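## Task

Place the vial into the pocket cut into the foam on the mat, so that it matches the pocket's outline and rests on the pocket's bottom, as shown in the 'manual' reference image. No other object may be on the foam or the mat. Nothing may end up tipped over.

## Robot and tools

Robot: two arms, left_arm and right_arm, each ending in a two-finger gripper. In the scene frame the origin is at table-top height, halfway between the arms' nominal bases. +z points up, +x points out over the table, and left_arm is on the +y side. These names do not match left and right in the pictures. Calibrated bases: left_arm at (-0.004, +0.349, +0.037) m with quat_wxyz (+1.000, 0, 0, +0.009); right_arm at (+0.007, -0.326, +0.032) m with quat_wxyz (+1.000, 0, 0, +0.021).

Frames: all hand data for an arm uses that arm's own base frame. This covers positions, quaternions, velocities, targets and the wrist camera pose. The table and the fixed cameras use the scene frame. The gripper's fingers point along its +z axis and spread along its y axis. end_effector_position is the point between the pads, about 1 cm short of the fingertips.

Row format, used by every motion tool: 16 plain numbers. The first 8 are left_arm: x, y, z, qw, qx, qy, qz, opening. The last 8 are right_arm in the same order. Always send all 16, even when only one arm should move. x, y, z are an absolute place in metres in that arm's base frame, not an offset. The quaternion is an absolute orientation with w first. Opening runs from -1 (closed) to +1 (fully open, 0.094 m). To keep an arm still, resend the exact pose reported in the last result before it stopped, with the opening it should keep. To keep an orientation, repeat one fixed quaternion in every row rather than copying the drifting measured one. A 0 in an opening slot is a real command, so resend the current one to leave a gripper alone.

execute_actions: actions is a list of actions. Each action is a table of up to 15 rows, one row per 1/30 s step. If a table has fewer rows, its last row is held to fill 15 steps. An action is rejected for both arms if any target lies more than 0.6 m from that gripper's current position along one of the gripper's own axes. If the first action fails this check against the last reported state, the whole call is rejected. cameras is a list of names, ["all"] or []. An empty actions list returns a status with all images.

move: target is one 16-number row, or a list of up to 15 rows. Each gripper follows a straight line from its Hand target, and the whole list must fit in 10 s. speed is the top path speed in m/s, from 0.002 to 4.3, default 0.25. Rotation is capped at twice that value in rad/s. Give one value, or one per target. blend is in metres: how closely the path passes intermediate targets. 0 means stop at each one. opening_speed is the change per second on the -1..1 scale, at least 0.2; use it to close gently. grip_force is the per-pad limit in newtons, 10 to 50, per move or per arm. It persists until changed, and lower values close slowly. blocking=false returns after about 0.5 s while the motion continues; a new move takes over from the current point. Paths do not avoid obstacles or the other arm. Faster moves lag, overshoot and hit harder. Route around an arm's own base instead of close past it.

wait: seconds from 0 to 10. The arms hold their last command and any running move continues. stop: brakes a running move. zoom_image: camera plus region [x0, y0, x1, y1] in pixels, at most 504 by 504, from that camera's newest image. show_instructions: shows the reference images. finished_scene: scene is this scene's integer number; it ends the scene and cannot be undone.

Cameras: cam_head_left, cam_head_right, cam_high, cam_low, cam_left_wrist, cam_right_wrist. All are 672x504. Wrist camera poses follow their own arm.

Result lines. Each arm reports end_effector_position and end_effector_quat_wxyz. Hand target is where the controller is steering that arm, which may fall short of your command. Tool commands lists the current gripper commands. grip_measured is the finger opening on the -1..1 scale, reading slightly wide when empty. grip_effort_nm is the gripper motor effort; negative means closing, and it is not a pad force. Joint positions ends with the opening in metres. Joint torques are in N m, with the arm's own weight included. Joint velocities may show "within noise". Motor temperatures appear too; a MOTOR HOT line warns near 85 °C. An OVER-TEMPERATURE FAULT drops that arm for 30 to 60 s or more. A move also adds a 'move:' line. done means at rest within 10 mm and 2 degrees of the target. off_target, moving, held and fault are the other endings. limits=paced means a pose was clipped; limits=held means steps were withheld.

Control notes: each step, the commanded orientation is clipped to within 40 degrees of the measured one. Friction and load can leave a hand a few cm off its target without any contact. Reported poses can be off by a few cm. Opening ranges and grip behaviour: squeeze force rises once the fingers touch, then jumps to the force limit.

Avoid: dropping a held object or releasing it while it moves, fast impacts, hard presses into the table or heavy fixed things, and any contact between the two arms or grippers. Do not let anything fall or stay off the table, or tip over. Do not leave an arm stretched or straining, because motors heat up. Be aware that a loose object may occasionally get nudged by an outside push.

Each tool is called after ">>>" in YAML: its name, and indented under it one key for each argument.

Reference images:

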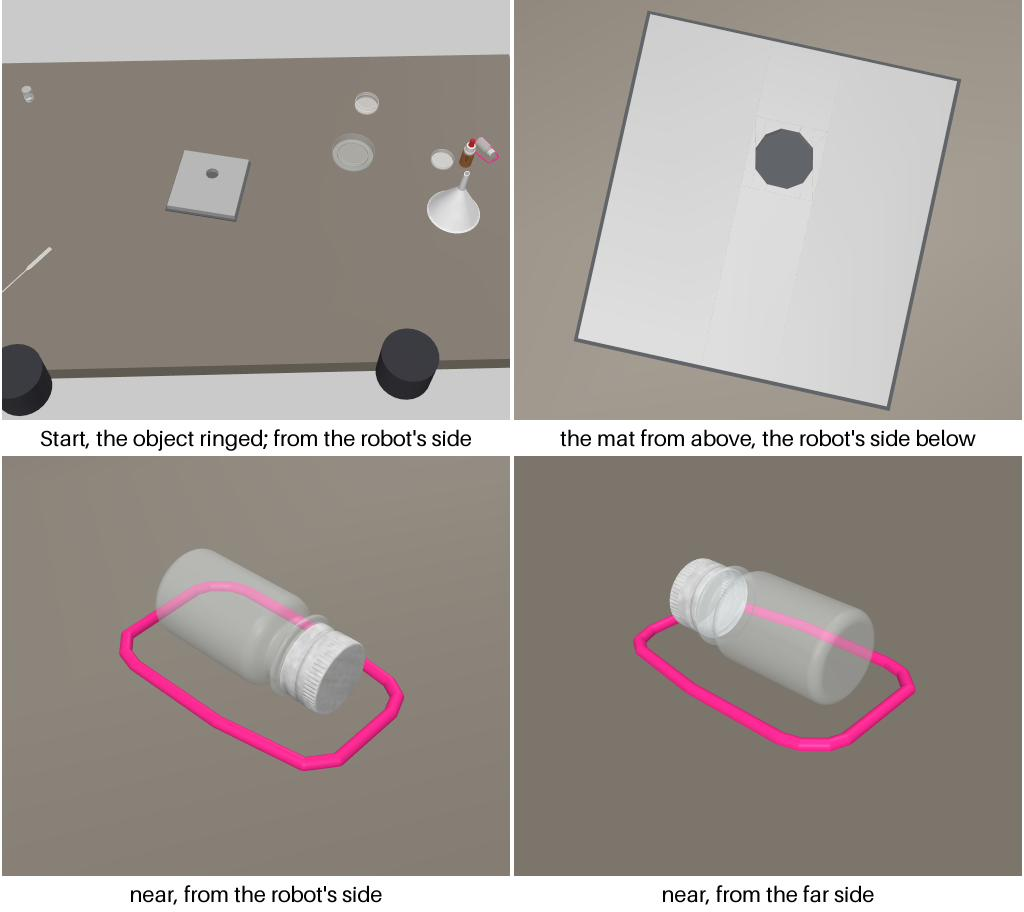

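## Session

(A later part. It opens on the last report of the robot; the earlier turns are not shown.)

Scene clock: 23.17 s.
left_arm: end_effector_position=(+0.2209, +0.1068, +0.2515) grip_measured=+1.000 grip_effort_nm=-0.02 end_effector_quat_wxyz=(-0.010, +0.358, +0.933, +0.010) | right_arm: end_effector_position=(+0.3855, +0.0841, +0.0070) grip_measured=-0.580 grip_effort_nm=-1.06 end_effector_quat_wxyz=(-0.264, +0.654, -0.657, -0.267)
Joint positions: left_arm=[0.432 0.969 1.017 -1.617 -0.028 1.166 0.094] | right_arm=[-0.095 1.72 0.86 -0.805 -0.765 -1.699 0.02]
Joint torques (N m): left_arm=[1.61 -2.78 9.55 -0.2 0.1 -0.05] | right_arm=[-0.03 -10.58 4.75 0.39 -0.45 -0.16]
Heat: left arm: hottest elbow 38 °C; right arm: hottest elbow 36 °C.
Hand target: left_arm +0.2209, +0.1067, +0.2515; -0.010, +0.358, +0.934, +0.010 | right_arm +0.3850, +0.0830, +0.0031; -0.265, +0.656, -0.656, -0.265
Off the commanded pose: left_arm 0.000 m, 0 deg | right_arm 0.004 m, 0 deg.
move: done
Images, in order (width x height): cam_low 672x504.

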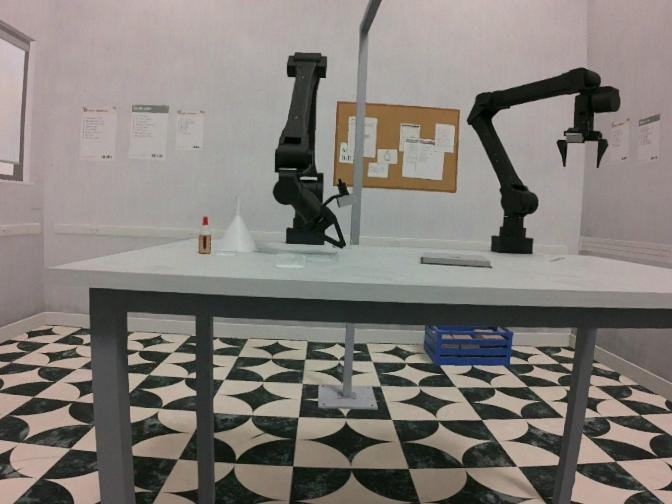

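>>> move:
  target:
    - [0.2209,0.1068,0.2515,-0.010,0.358,0.933,0.010,1, 0.385,0.083,-0.010,0.2649,-0.6556,0.6556,0.2649,-0.7]
  speed: 0.03
  cameras: ["cam_low"]

>>> zoom_image:
  camera: "cam_low"
  region: [310, 210, 380, 280]

Scene clock: 24.50 s.
left_arm: end_effector_position=(+0.2209, +0.1068, +0.2515) grip_measured=+1.000 grip_effort_nm=-0.02 end_effector_quat_wxyz=(-0.010, +0.358, +0.933, +0.010) | right_arm: end_effector_position=(+0.3856, +0.0841, -0.0062) grip_measured=-0.580 grip_effort_nm=-1.06 end_effector_quat_wxyz=(-0.264, +0.654, -0.657, -0.267)
Joint positions: left_arm=[0.432 0.969 1.017 -1.617 -0.028 1.166 0.094] | right_arm=[-0.095 1.751 0.854 -0.768 -0.765 -1.699 0.02]
Joint torques (N m): left_arm=[1.55 -2.84 9.55 -0.2 0.09 -0.06] | right_arm=[0.03 -10.58 4.51 0.53 -0.45 -0.14]
Heat: left arm: hottest elbow 38 °C; right arm: hottest elbow 36 °C.
Hand target: left_arm +0.2209, +0.1067, +0.2515; -0.010, +0.358, +0.934, +0.010 | right_arm +0.3850, +0.0830, -0.0099; -0.265, +0.656, -0.656, -0.265
Off the commanded pose: left_arm 0.000 m, 0 deg | right_arm 0.004 m, 0 deg.
move: done
Images, in order (width x height): cam_low 672x504.

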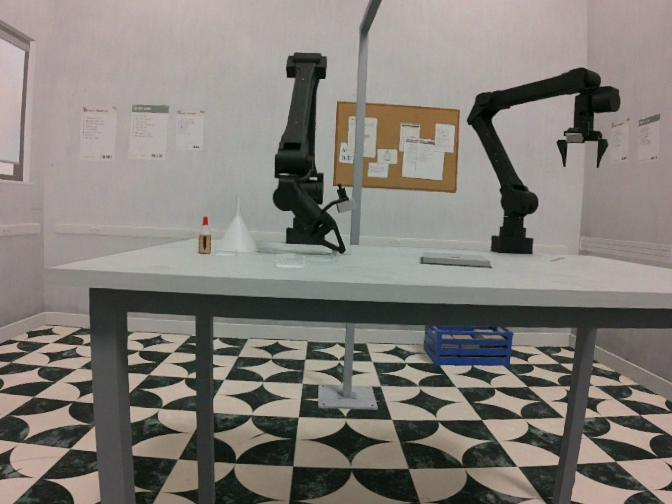

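Scaled by 7.200 from the camera's 672x504 image, which has a finer 960x720 frame.

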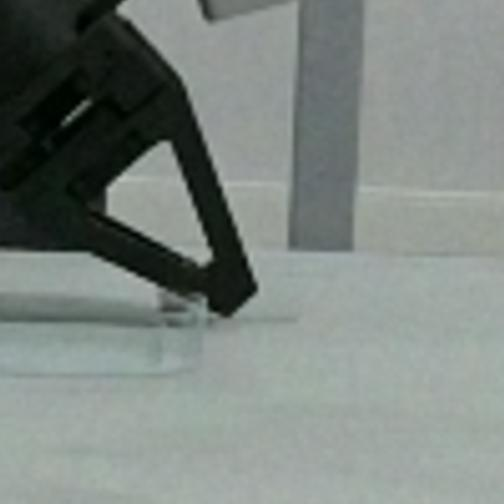

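>>> move:
  target:
    - [0.2209,0.1068,0.2515,-0.010,0.358,0.933,0.010,1, 0.385,0.083,-0.017,0.2649,-0.6556,0.6556,0.2649,-0.7]
  speed: 0.02
  cameras: ["cam_low"]

>>> zoom_image:
  camera: "cam_low"
  region: [310, 210, 380, 280]

Scene clock: 25.43 s.
left_arm: end_effector_position=(+0.2209, +0.1068, +0.2515) grip_measured=+1.000 grip_effort_nm=-0.02 end_effector_quat_wxyz=(-0.010, +0.358, +0.933, +0.010) | right_arm: end_effector_position=(+0.3867, +0.0840, -0.0087) grip_measured=-0.580 grip_effort_nm=-1.06 end_effector_quat_wxyz=(-0.265, +0.654, -0.656, -0.266)
Joint positions: left_arm=[0.432 0.969 1.017 -1.617 -0.028 1.166 0.094] | right_arm=[-0.095 1.757 0.854 -0.757 -0.766 -1.699 0.02]
Joint torques (N m): left_arm=[1.73 -2.78 9.55 -0.21 0.09 -0.05] | right_arm=[-0.21 -9.76 4.18 0.85 -0.44 -0.14]
Heat: left arm: hottest elbow 38 °C; right arm: hottest elbow 36 °C.
Hand target: left_arm +0.2209, +0.1067, +0.2515; -0.010, +0.358, +0.934, +0.010 | right_arm +0.3849, +0.0830, -0.0167; -0.265, +0.656, -0.656, -0.265
Off the commanded pose: left_arm 0.000 m, 0 deg | right_arm 0.009 m, 0 deg.
move: done
Images, in order (width x height): cam_low 672x504.

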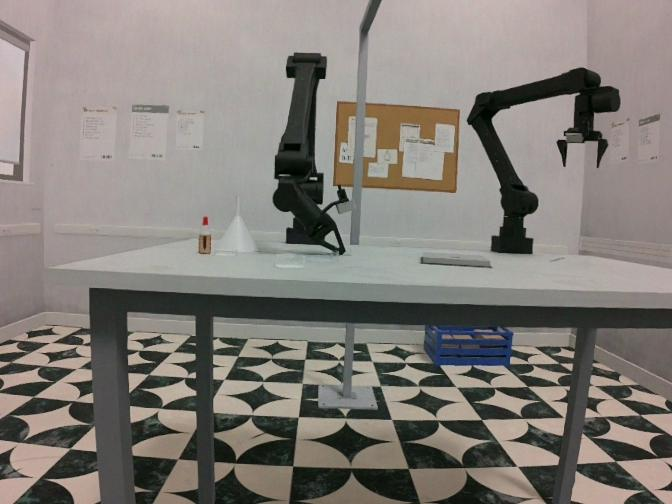

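Scaled by 7.200 from the camera's 672x504 image, which has a finer 960x720 frame.

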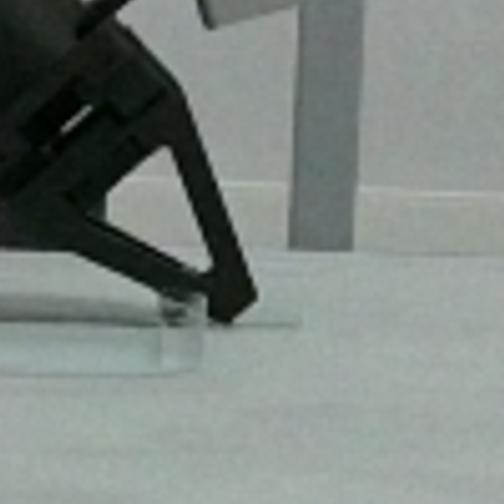

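>>> move:
  target:
    - [0.2209,0.1068,0.2515,-0.010,0.358,0.933,0.010,1, 0.385,0.083,-0.013,0.2649,-0.6556,0.6556,0.2649,-0.7]
    - [0.2209,0.1068,0.2515,-0.010,0.358,0.933,0.010,1, 0.385,0.083,-0.013,0.2649,-0.6556,0.6556,0.2649,-0.05]
  speed: 0.03
  opening_speed: 0.5

>>> move:
  target:
    - [0.2209,0.1068,0.2515,-0.010,0.358,0.933,0.010,1, 0.385,0.03,0.045,0.2649,-0.6556,0.6556,0.2649,-0.05]
    - [0.2209,0.1068,0.2515,-0.010,0.358,0.933,0.010,1, 0.385,0.05,0.16,0,0,1,0,-0.05]
    - [0.2209,0.1068,0.2515,-0.010,0.358,0.933,0.010,1, 0.388,0.064,0.07,-0.1106,0.6984,0.6984,0.1106,-0.05]
  speed: [0.15,0.45,0.45]
  blend: [0.02,0.04,0]
  cameras: ["cam_low","cam_right_wrist","cam_high"]

>>> zoom_image:
  camera: "cam_low"
  region: [300, 200, 380, 280]

Scene clock: 28.73 s.
left_arm: end_effector_position=(+0.2209, +0.1068, +0.2515) grip_measured=+1.000 grip_effort_nm=-0.02 end_effector_quat_wxyz=(-0.010, +0.358, +0.933, +0.010) | right_arm: end_effector_position=(+0.3867, +0.0840, -0.0088) grip_measured=-0.053 grip_effort_nm=0.05 end_effector_quat_wxyz=(-0.265, +0.654, -0.656, -0.266)
Joint positions: left_arm=[0.432 0.969 1.017 -1.617 -0.028 1.166 0.094] | right_arm=[-0.095 1.758 0.854 -0.757 -0.766 -1.699 0.045]
Joint torques (N m): left_arm=[1.49 -2.78 9.54 -0.21 0.1 -0.05] | right_arm=[-0.44 -10.58 4.34 0.4 -0.44 -0.15]
Heat: left arm: hottest elbow 38 °C; right arm: hottest elbow 36 °C.
Hand target: left_arm +0.2209, +0.1067, +0.2515; -0.010, +0.358, +0.934, +0.010 | right_arm +0.3850, +0.0830, -0.0130; -0.265, +0.656, -0.656, -0.265
Off the commanded pose: left_arm 0.000 m, 0 deg | right_arm 0.005 m, 0 deg.
move: done

Scene clock: 34.03 s.
left_arm: end_effector_position=(+0.2209, +0.1068, +0.2515) grip_measured=+1.000 grip_effort_nm=-0.02 end_effector_quat_wxyz=(-0.010, +0.358, +0.933, +0.010) | right_arm: end_effector_position=(+0.3865, +0.0671, +0.0716) grip_measured=-0.051 grip_effort_nm=0.04 end_effector_quat_wxyz=(-0.113, +0.693, +0.704, +0.108)
Joint positions: left_arm=[0.432 0.969 1.017 -1.617 -0.028 1.166 0.094] | right_arm=[0.036 1.504 0.947 -1.013 -0.314 1.591 0.045]
Joint torques (N m): left_arm=[1.61 -2.84 9.58 -0.21 0.1 -0.05] | right_arm=[-0.85 -9.99 6.28 0.62 -0.12 0.01]
Heat: left arm: hottest elbow 38 °C; right arm: hottest elbow 36 °C.
Hand target: left_arm +0.2209, +0.1067, +0.2515; -0.010, +0.358, +0.934, +0.010 | right_arm +0.3879, +0.0641, +0.0700; -0.111, +0.698, +0.698, +0.111
Off the commanded pose: left_arm 0.000 m, 0 deg | right_arm 0.004 m, 1 deg.
move: done
camera_calibration:
cam_right_wrist: T_world_to_cam=[[-0.999945, -0.00940269, -0.00464497, 0.387492], [-0.00998307, 0.717702, 0.696279, -0.0566072], [-0.00321318, 0.696287, -0.717757, 0.0958677], [0, 0, 0, 1]] pos_world=[0.387214, -0.0224808, 0.110024]
Images, in order (width x height): cam_high 672x504, cam_low 672x504, cam_right_wrist 672x504.

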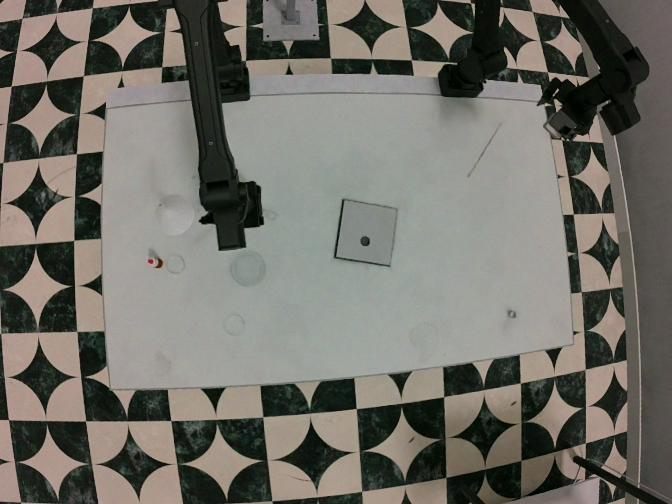

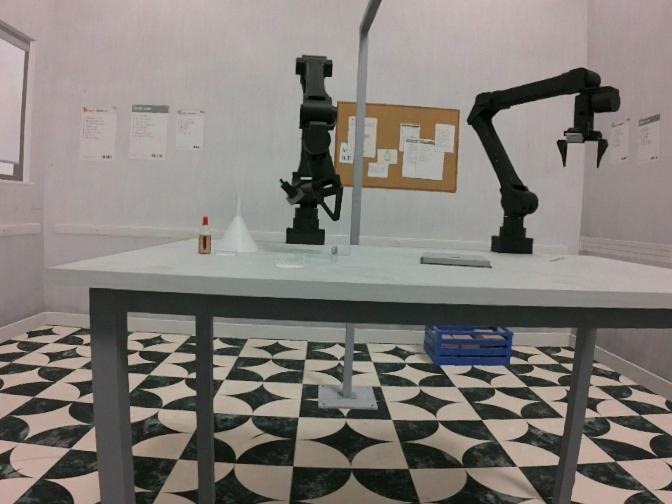

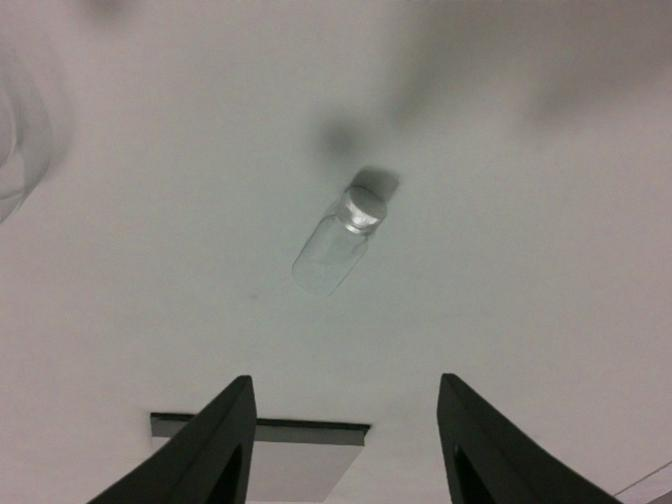

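Scaled by 6.300 from the camera's 672x504 image, which has a finer 960x720 frame.

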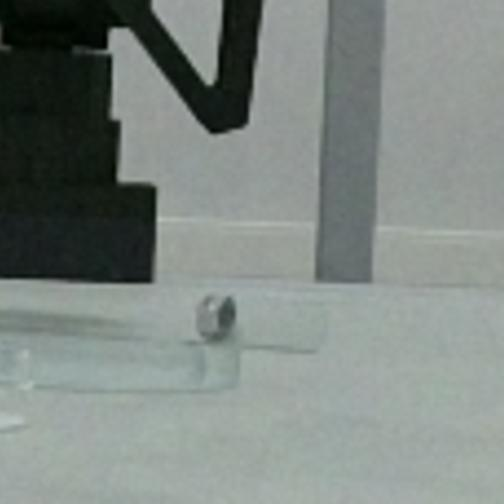

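>>> move:
  target:
    - [0.2209,0.1068,0.2515,-0.010,0.358,0.933,0.010,1, 0.382,0.081,0.030,-0.0897,0.8091,0.5665,0.1281,-0.05]
  speed: 0.2
  cameras: ["cam_low","cam_right_wrist"]

>>> zoom_image:
  camera: "cam_low"
  region: [300, 200, 380, 280]

Scene clock: 38.10 s.
left_arm: end_effector_position=(+0.2209, +0.1068, +0.2515) grip_measured=+1.000 grip_effort_nm=-0.02 end_effector_quat_wxyz=(-0.010, +0.358, +0.933, +0.010) | right_arm: end_effector_position=(+0.3810, +0.0771, +0.0287) grip_measured=-0.051 grip_effort_nm=0.04 end_effector_quat_wxyz=(-0.094, +0.811, +0.565, +0.123)
Joint positions: left_arm=[0.432 0.969 1.017 -1.617 -0.028 1.166 0.094] | right_arm=[0.073 1.504 0.807 -0.755 -0.288 2.015 0.045]
Joint torques (N m): left_arm=[1.61 -2.78 9.54 -0.2 0.1 -0.05] | right_arm=[0.97 -9.76 5.72 0.92 0.05 0.02]
Heat: left arm: hottest elbow 39 °C; right arm: hottest elbow 36 °C.
Hand target: left_arm +0.2209, +0.1067, +0.2515; -0.010, +0.358, +0.934, +0.010 | right_arm +0.3819, +0.0809, +0.0300; -0.090, +0.809, +0.566, +0.128
Off the commanded pose: left_arm 0.000 m, 0 deg | right_arm 0.004 m, 1 deg.
move: done
camera_calibration:
cam_right_wrist: T_world_to_cam=[[-0.936414, 0.350871, 0.00424864, 0.329638], [0.255436, 0.673315, 0.693829, -0.131654], [0.240584, 0.650797, -0.720127, -0.0312478], [0, 0, 0, 1]] pos_world=[0.349825, -0.00667943, 0.0674428]
Images, in order (width x height): cam_low 672x504, cam_right_wrist 672x504.

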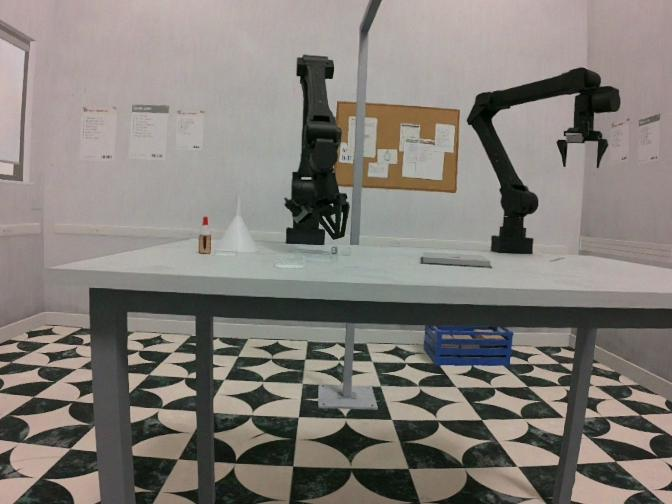

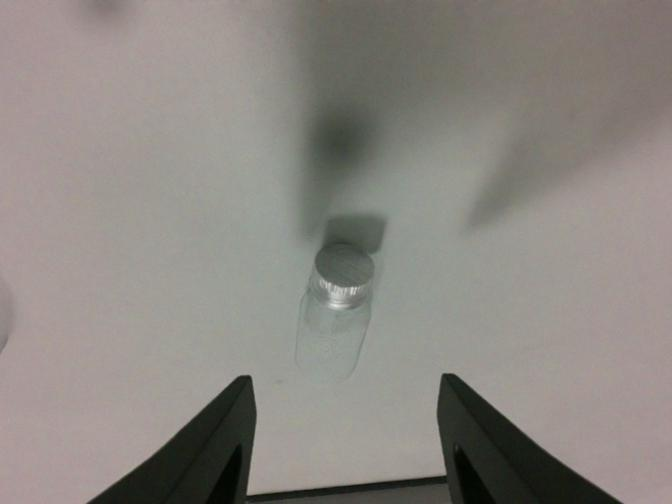

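Scaled by 6.300 from the camera's 672x504 image, which has a finer 960x720 frame.

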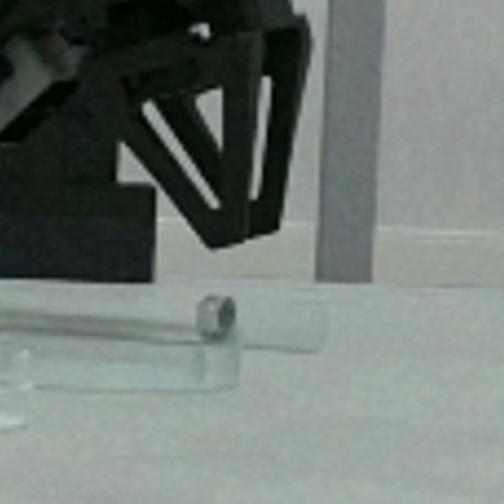

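>>> move:
  target:
    - [0.2209,0.1068,0.2515,-0.010,0.358,0.933,0.010,1, 0.388,0.102,-0.001,-0.0897,0.8091,0.5665,0.1281,-0.05]
  speed: 0.08
  cameras: ["cam_low","cam_right_wrist"]

>>> zoom_image:
  camera: "cam_low"
  region: [300, 200, 380, 280]

Scene clock: 39.67 s.
left_arm: end_effector_position=(+0.2209, +0.1068, +0.2515) grip_measured=+1.000 grip_effort_nm=-0.02 end_effector_quat_wxyz=(-0.010, +0.358, +0.933, +0.010) | right_arm: end_effector_position=(+0.3877, +0.0985, +0.0018) grip_measured=-0.051 grip_effort_nm=0.04 end_effector_quat_wxyz=(-0.092, +0.810, +0.566, +0.127)
Joint positions: left_arm=[0.432 0.969 1.017 -1.617 -0.028 1.166 0.094] | right_arm=[0.129 1.573 0.793 -0.646 -0.28 2.072 0.045]
Joint torques (N m): left_arm=[1.55 -2.73 9.55 -0.2 0.09 -0.06] | right_arm=[0.79 -9.35 5.57 1.06 0.06 0.03]
Heat: left arm: hottest elbow 39 °C; right arm: hottest elbow 36 °C.
Hand target: left_arm +0.2209, +0.1067, +0.2515; -0.010, +0.358, +0.934, +0.010 | right_arm +0.3879, +0.1019, -0.0009; -0.090, +0.809, +0.567, +0.128
Off the commanded pose: left_arm 0.000 m, 0 deg | right_arm 0.004 m, 0 deg.
move: done
camera_calibration:
cam_right_wrist: T_world_to_cam=[[-0.93686, 0.349655, -0.00582625, 0.328847], [0.247002, 0.673423, 0.696772, -0.125785], [0.247554, 0.651339, -0.717269, -0.0689259], [0, 0, 0, 1]] pos_world=[0.356216, 0.0146177, 0.0401212]
Images, in order (width x height): cam_low 672x504, cam_right_wrist 672x504.

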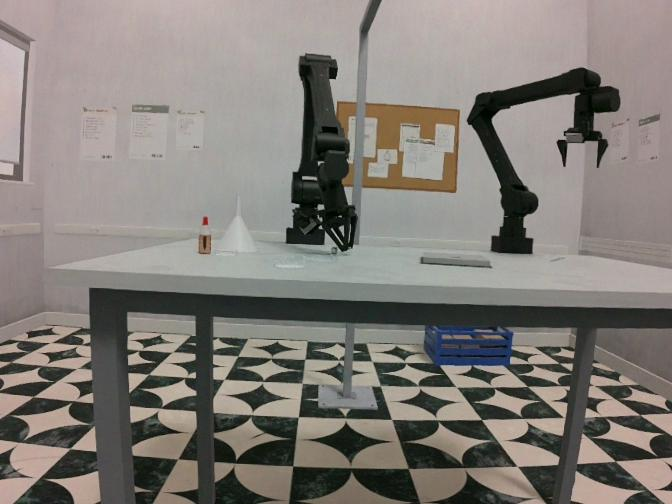

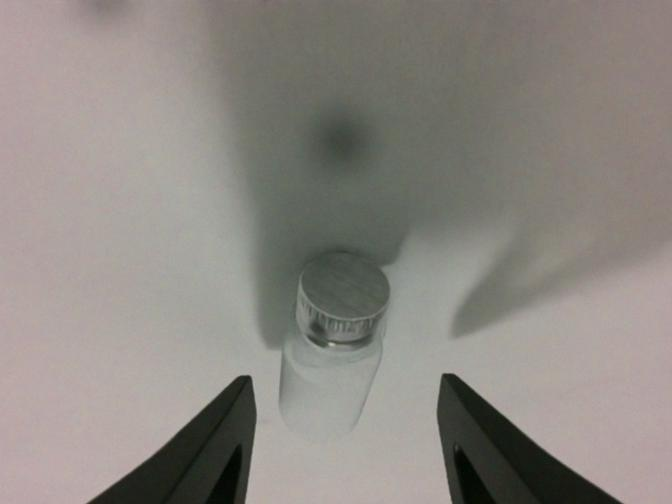

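Scaled by 6.300 from the camera's 672x504 image, which has a finer 960x720 frame.

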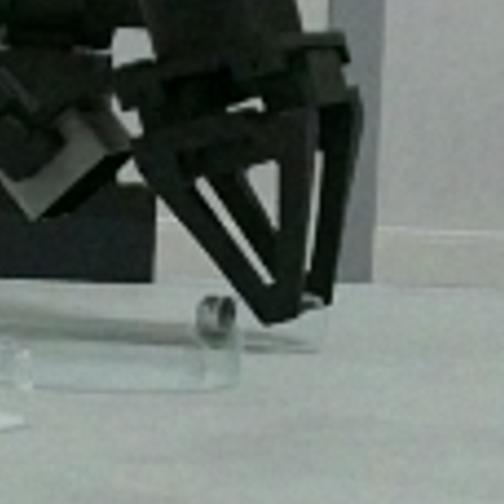

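>>> move:
  target:
    - [0.2209,0.1068,0.2515,-0.010,0.358,0.933,0.010,1, 0.387,0.089,-0.001,-0.0897,0.8091,0.5665,0.1281,-0.05]
    - [0.2209,0.1068,0.2515,-0.010,0.358,0.933,0.010,1, 0.387,0.091,-0.0075,-0.0897,0.8091,0.5665,0.1281,-0.05]
  speed: 0.05
  blend: [0.003,0]
  cameras: ["cam_low","cam_right_wrist"]

>>> zoom_image:
  camera: "cam_low"
  region: [300, 200, 380, 280]

Scene clock: 41.20 s.
left_arm: end_effector_position=(+0.2209, +0.1068, +0.2515) grip_measured=+1.000 grip_effort_nm=-0.02 end_effector_quat_wxyz=(-0.010, +0.358, +0.933, +0.010) | right_arm: end_effector_position=(+0.3859, +0.0946, -0.0037) grip_measured=-0.051 grip_effort_nm=0.04 end_effector_quat_wxyz=(-0.091, +0.809, +0.567, +0.126)
Joint positions: left_arm=[0.432 0.969 1.017 -1.617 -0.028 1.166 0.094] | right_arm=[0.12 1.582 0.784 -0.633 -0.28 2.059 0.045]
Joint torques (N m): left_arm=[1.61 -2.73 9.55 -0.21 0.1 -0.05] | right_arm=[-0.73 -9 5.37 1.03 -0.12 -0.15]
Heat: left arm: hottest elbow 39 °C; right arm: hottest elbow 36 °C.
Hand target: left_arm +0.2209, +0.1067, +0.2515; -0.010, +0.358, +0.934, +0.010 | right_arm +0.3869, +0.0910, -0.0074; -0.090, +0.809, +0.567, +0.128
Off the commanded pose: left_arm 0.000 m, 0 deg | right_arm 0.005 m, 0 deg.
move: done
camera_calibration:
cam_right_wrist: T_world_to_cam=[[-0.937838, 0.347031, -0.00533068, 0.329135], [0.245995, 0.67547, 0.695145, -0.118703], [0.244838, 0.650622, -0.71885, -0.0687856], [0, 0, 0, 1]] pos_world=[0.354717, 0.0107138, 0.0348241]
Images, in order (width x height): cam_low 672x504, cam_right_wrist 672x504.

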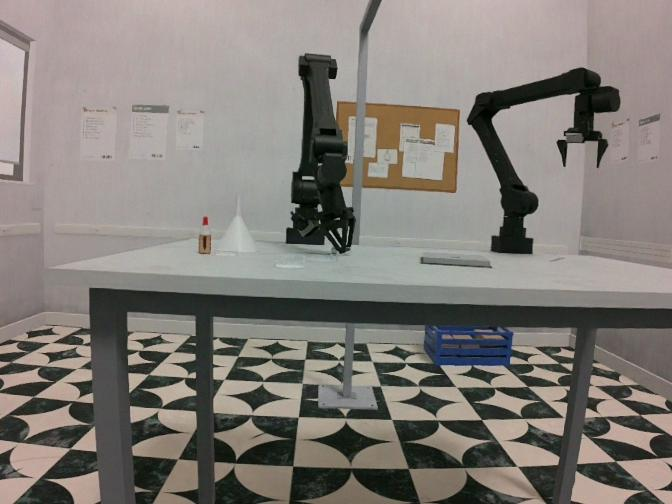

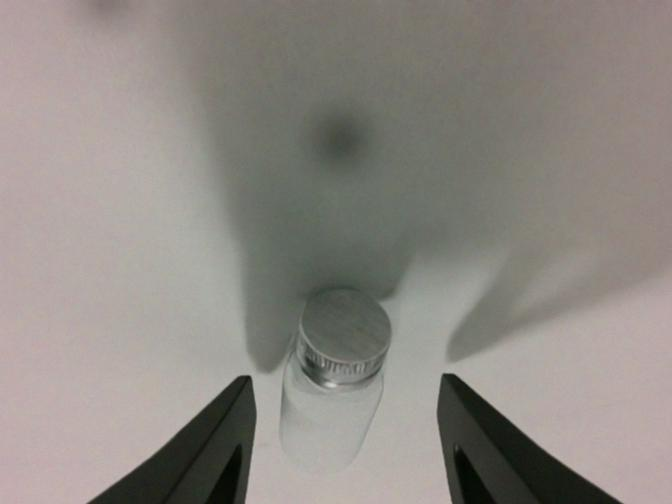

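Scaled by 6.300 from the camera's 672x504 image, which has a finer 960x720 frame.

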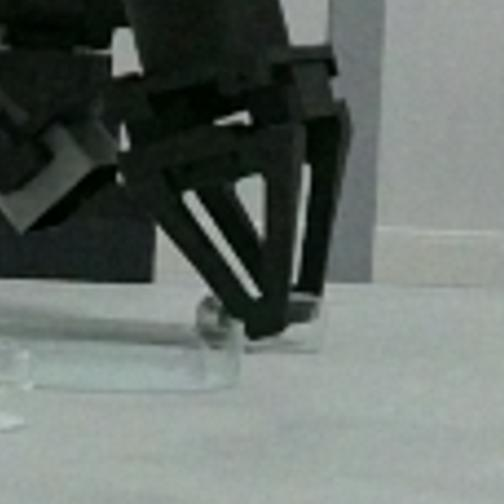

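>>> move:
  target:
    - [0.2209,0.1068,0.2515,-0.010,0.358,0.933,0.010,1, 0.386,0.0815,-0.007,-0.0897,0.8091,0.5665,0.1281,-0.05]
  speed: 0.04
  cameras: ["cam_low","cam_right_wrist"]

>>> zoom_image:
  camera: "cam_low"
  region: [300, 200, 380, 280]

Scene clock: 42.93 s.
left_arm: end_effector_position=(+0.2209, +0.1068, +0.2515) grip_measured=+1.000 grip_effort_nm=-0.02 end_effector_quat_wxyz=(-0.010, +0.358, +0.933, +0.010) | right_arm: end_effector_position=(+0.3882, +0.0852, -0.0037) grip_measured=-0.051 grip_effort_nm=0.04 end_effector_quat_wxyz=(-0.088, +0.809, +0.567, +0.128)
Joint positions: left_arm=[0.432 0.969 1.017 -1.617 -0.028 1.166 0.094] | right_arm=[0.096 1.582 0.784 -0.633 -0.28 2.034 0.045]
Joint torques (N m): left_arm=[1.61 -2.84 9.54 -0.21 0.09 -0.05] | right_arm=[-0.91 -9.29 5 0.68 -0.26 -0.15]
Heat: left arm: hottest elbow 39 °C; right arm: hottest elbow 36 °C.
Hand target: left_arm +0.2209, +0.1067, +0.2515; -0.010, +0.358, +0.934, +0.010 | right_arm +0.3860, +0.0815, -0.0069; -0.090, +0.809, +0.567, +0.128
Off the commanded pose: left_arm 0.000 m, 0 deg | right_arm 0.005 m, 0 deg.
move: done
camera_calibration:
cam_right_wrist: T_world_to_cam=[[-0.937618, 0.347409, -0.0133628, 0.334432], [0.240967, 0.677087, 0.695333, -0.111119], [0.250613, 0.648737, -0.718563, -0.0653028], [0, 0, 0, 1]] pos_world=[0.356711, 0.00141669, 0.0348093]
Images, in order (width x height): cam_low 672x504, cam_right_wrist 672x504.

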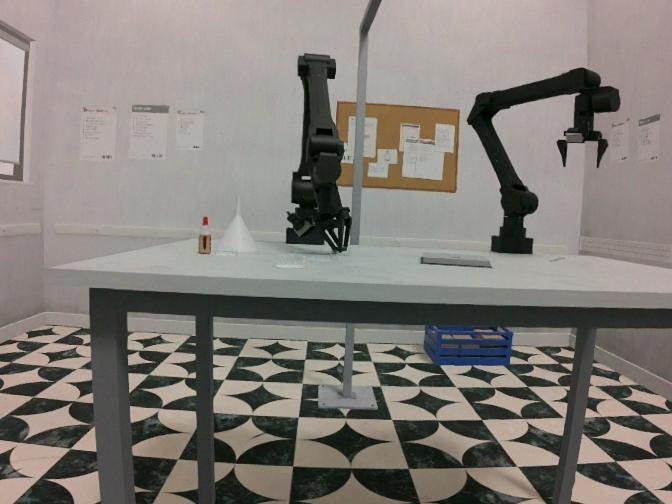

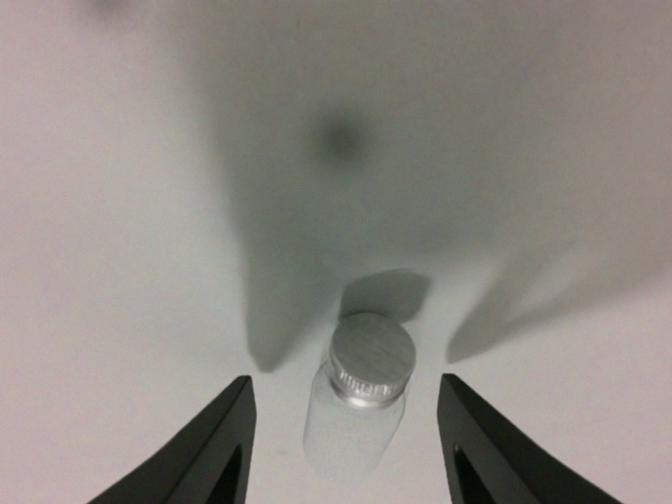

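Scaled by 6.300 from the camera's 672x504 image, which has a finer 960x720 frame.

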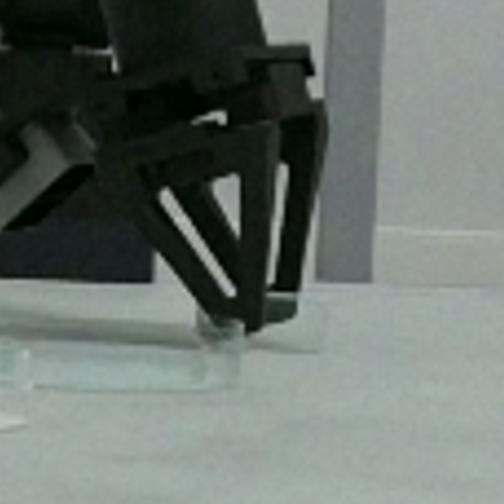

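>>> move:
  target:
    - [0.2209,0.1068,0.2515,-0.010,0.358,0.933,0.010,1, 0.387,0.083,-0.007,-0.0897,0.8091,0.5665,0.1281,-0.72]
  speed: 0.04
  opening_speed: 0.4
  cameras: ["cam_low","cam_right_wrist"]

>>> zoom_image:
  camera: "cam_low"
  region: [300, 200, 380, 280]

Scene clock: 45.17 s.
left_arm: end_effector_position=(+0.2209, +0.1068, +0.2515) grip_measured=+1.000 grip_effort_nm=-0.02 end_effector_quat_wxyz=(-0.010, +0.358, +0.933, +0.010) | right_arm: end_effector_position=(+0.3882, +0.0852, -0.0037) grip_measured=-0.574 grip_effort_nm=-1.05 end_effector_quat_wxyz=(-0.088, +0.808, +0.568, +0.128)
Joint positions: left_arm=[0.432 0.969 1.017 -1.617 -0.028 1.166 0.094] | right_arm=[0.096 1.582 0.784 -0.633 -0.28 2.033 0.02]
Joint torques (N m): left_arm=[1.55 -2.84 9.57 -0.23 0.09 -0.05] | right_arm=[-0.5 -9 5.3 0.75 -0.22 -0.12]
Heat: left arm: hottest elbow 39 °C; right arm: hottest elbow 36 °C.
Hand target: left_arm +0.2209, +0.1067, +0.2515; -0.010, +0.358, +0.934, +0.010 | right_arm +0.3870, +0.0830, -0.0069; -0.090, +0.809, +0.566, +0.128
Off the commanded pose: left_arm 0.000 m, 0 deg | right_arm 0.004 m, 0 deg.
move: done
camera_calibration:
cam_right_wrist: T_world_to_cam=[[-0.937881, 0.346687, -0.0136607, 0.334537], [0.240256, 0.677354, 0.695319, -0.110864], [0.250311, 0.648845, -0.718571, -0.0651945], [0, 0, 0, 1]] pos_world=[0.356711, 0.00141525, 0.0348088]
Images, in order (width x height): cam_low 672x504, cam_right_wrist 672x504.

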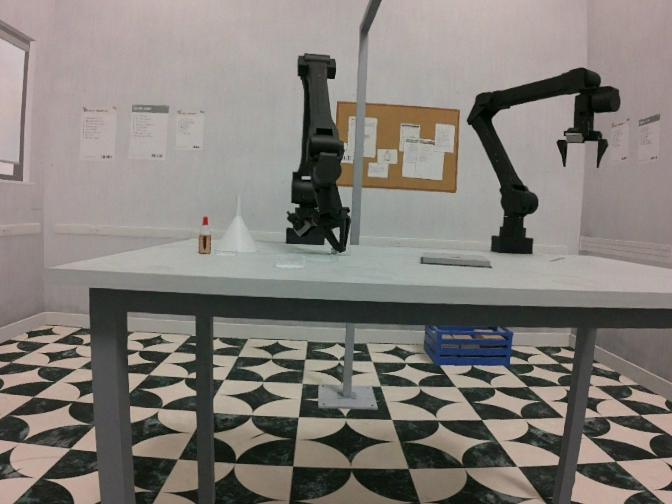

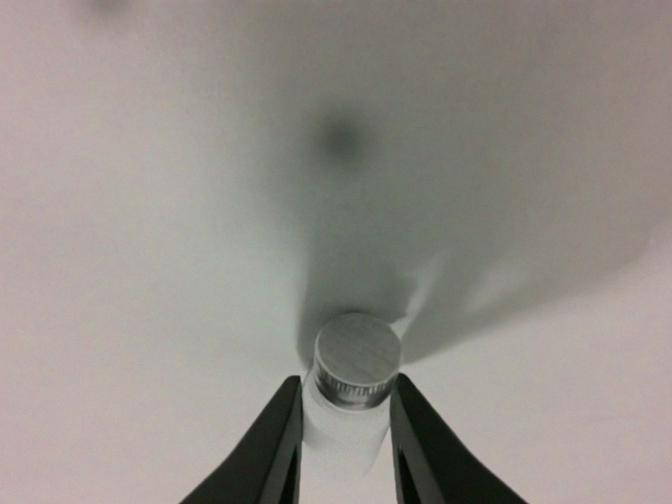

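Scaled by 6.300 from the camera's 672x504 image, which has a finer 960x720 frame.

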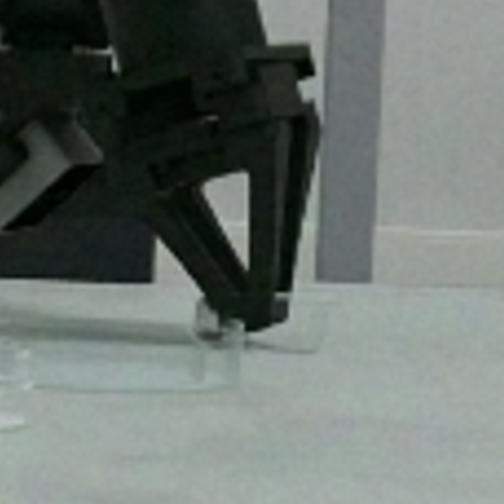

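>>> move:
  target:
    - [0.2209,0.1068,0.2515,-0.010,0.358,0.933,0.010,1, 0.387,0.083,0.12,-0.0897,0.8091,0.5665,0.1281,-0.72]
    - [0.2209,0.1068,0.2515,-0.010,0.358,0.933,0.010,1, 0.42,0.18,0.22,0.2468,-0.2905,0.9212,0.0778,-0.72]
    - [0.2209,0.1068,0.2515,-0.010,0.358,0.933,0.010,1, 0.49,0.34,0.115,0.5606,-0.2433,0.7716,0.1768,-0.72]
  speed: [0.2,0.5,0.45]
  blend: [0.03,0.05,0]
  cameras: ["all"]

>>> zoom_image:
  camera: "cam_low"
  region: [410, 190, 510, 280]

>>> zoom_image:
  camera: "cam_high"
  region: [310, 190, 410, 280]

>>> zoom_image:
  camera: "cam_head_left"
  region: [310, 130, 430, 250]

Scene clock: 50.80 s.
left_arm: end_effector_position=(+0.2209, +0.1068, +0.2515) grip_measured=+1.000 grip_effort_nm=-0.02 end_effector_quat_wxyz=(-0.010, +0.358, +0.933, +0.010) | right_arm: end_effector_position=(+0.4907, +0.3349, +0.1127) grip_measured=-0.575 grip_effort_nm=-1.07 end_effector_quat_wxyz=(+0.554, -0.246, +0.777, +0.171)
Joint positions: left_arm=[0.432 0.969 1.017 -1.617 -0.028 1.166 0.094] | right_arm=[0.597 1.679 0.752 0.593 -0.009 -0.01 0.02]
Joint torques (N m): left_arm=[1.61 -2.84 9.57 -0.21 0.1 -0.05] | right_arm=[0.56 -11.05 6.13 3.1 0.22 0.03]
Heat: left arm: hottest elbow 39 °C; right arm: hottest elbow 37 °C.
Hand target: left_arm +0.2209, +0.1067, +0.2515; -0.010, +0.358, +0.934, +0.010 | right_arm +0.4899, +0.3401, +0.1151; +0.560, -0.243, +0.772, +0.177
Off the commanded pose: left_arm 0.000 m, 0 deg | right_arm 0.006 m, 1 deg.
move: done
camera_calibration:
cam_left_wrist: T_world_to_cam=[[-0.680491, -0.732176, -0.0291641, 0.239038], [-0.665525, 0.60091, 0.4427, 0.0115713], [-0.30661, 0.320663, -0.896195, 0.346736], [0, 0, 0, 1]] pos_world=[0.276677, 0.0568796, 0.312592]
cam_right_wrist: T_world_to_cam=[[0.579842, -0.814728, -0.000908297, -0.0114957], [-0.579271, -0.411482, -0.703653, 0.538937], [0.572912, 0.408534, -0.710543, -0.247889], [0, 0, 0, 1]] pos_world=[0.460875, 0.313668, 0.203079]

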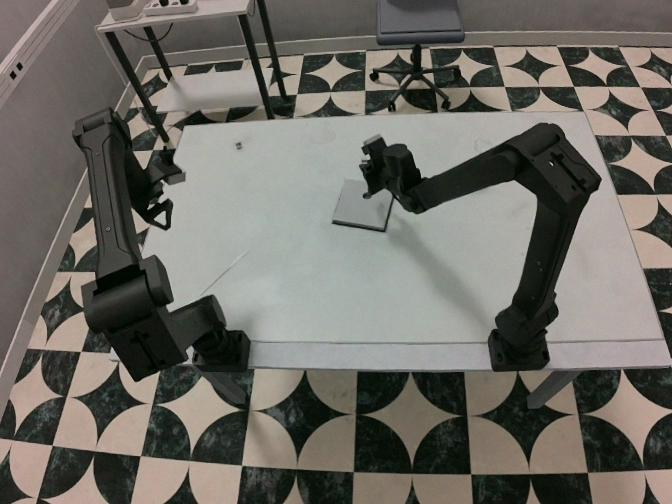

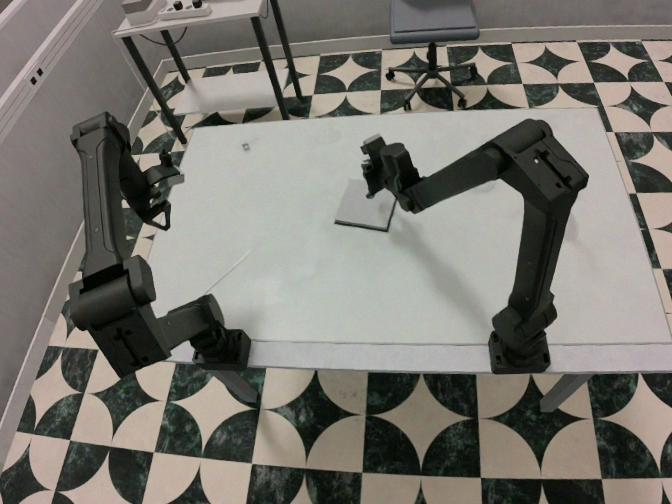

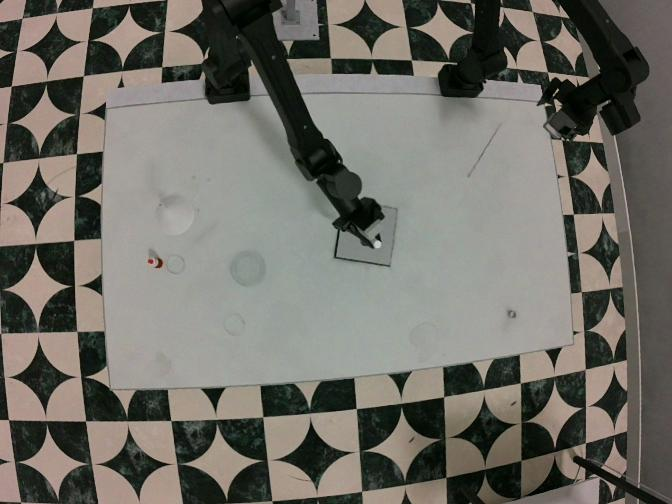

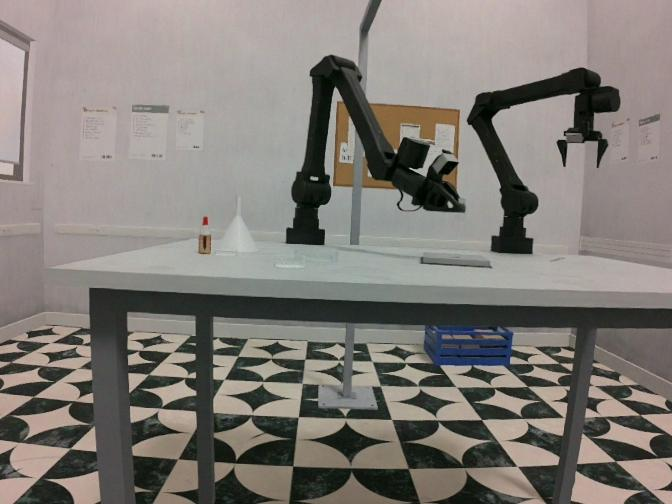

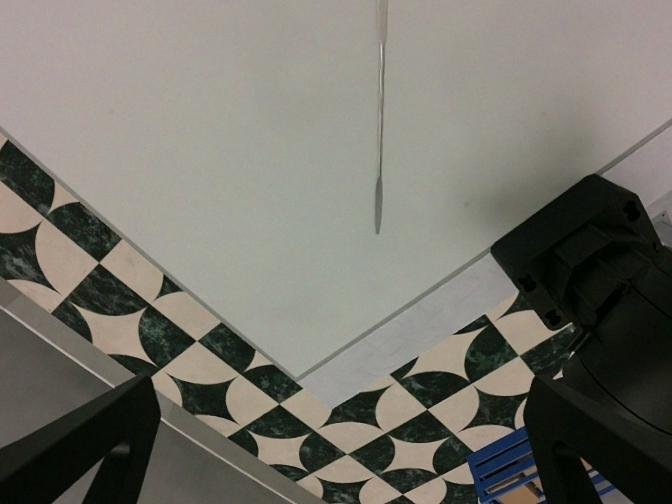

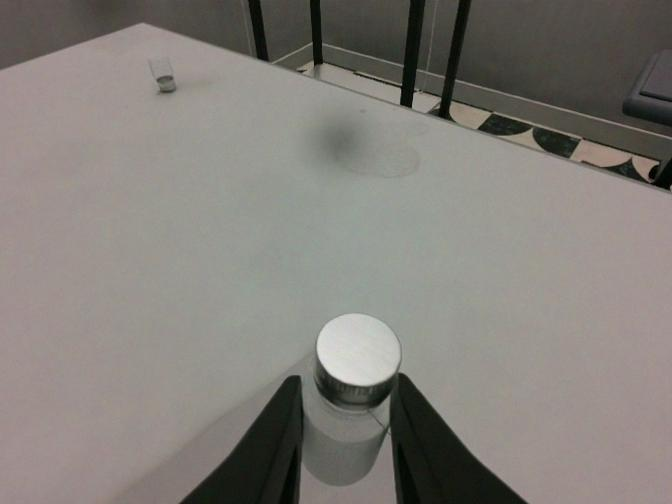

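Scaled by 5.040 from the camera's 672x504 image, which has a finer 960x720 frame.

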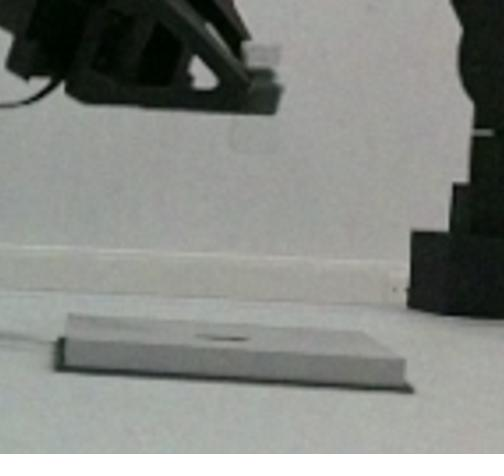

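Scaled by 5.040 from the camera's 672x504 image, which has a finer 960x720 frame.

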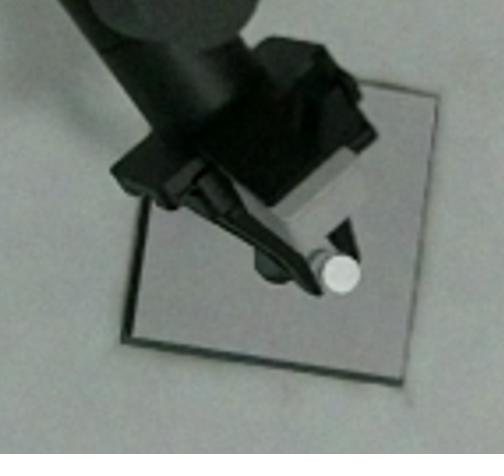

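Scaled by 4.200 from the camera's 672x504 image, which has a finer 960x720 frame.

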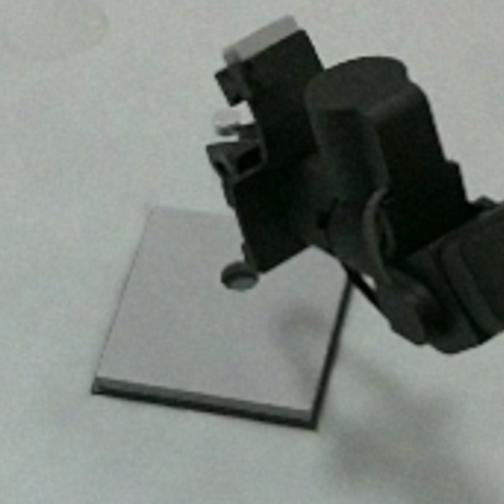

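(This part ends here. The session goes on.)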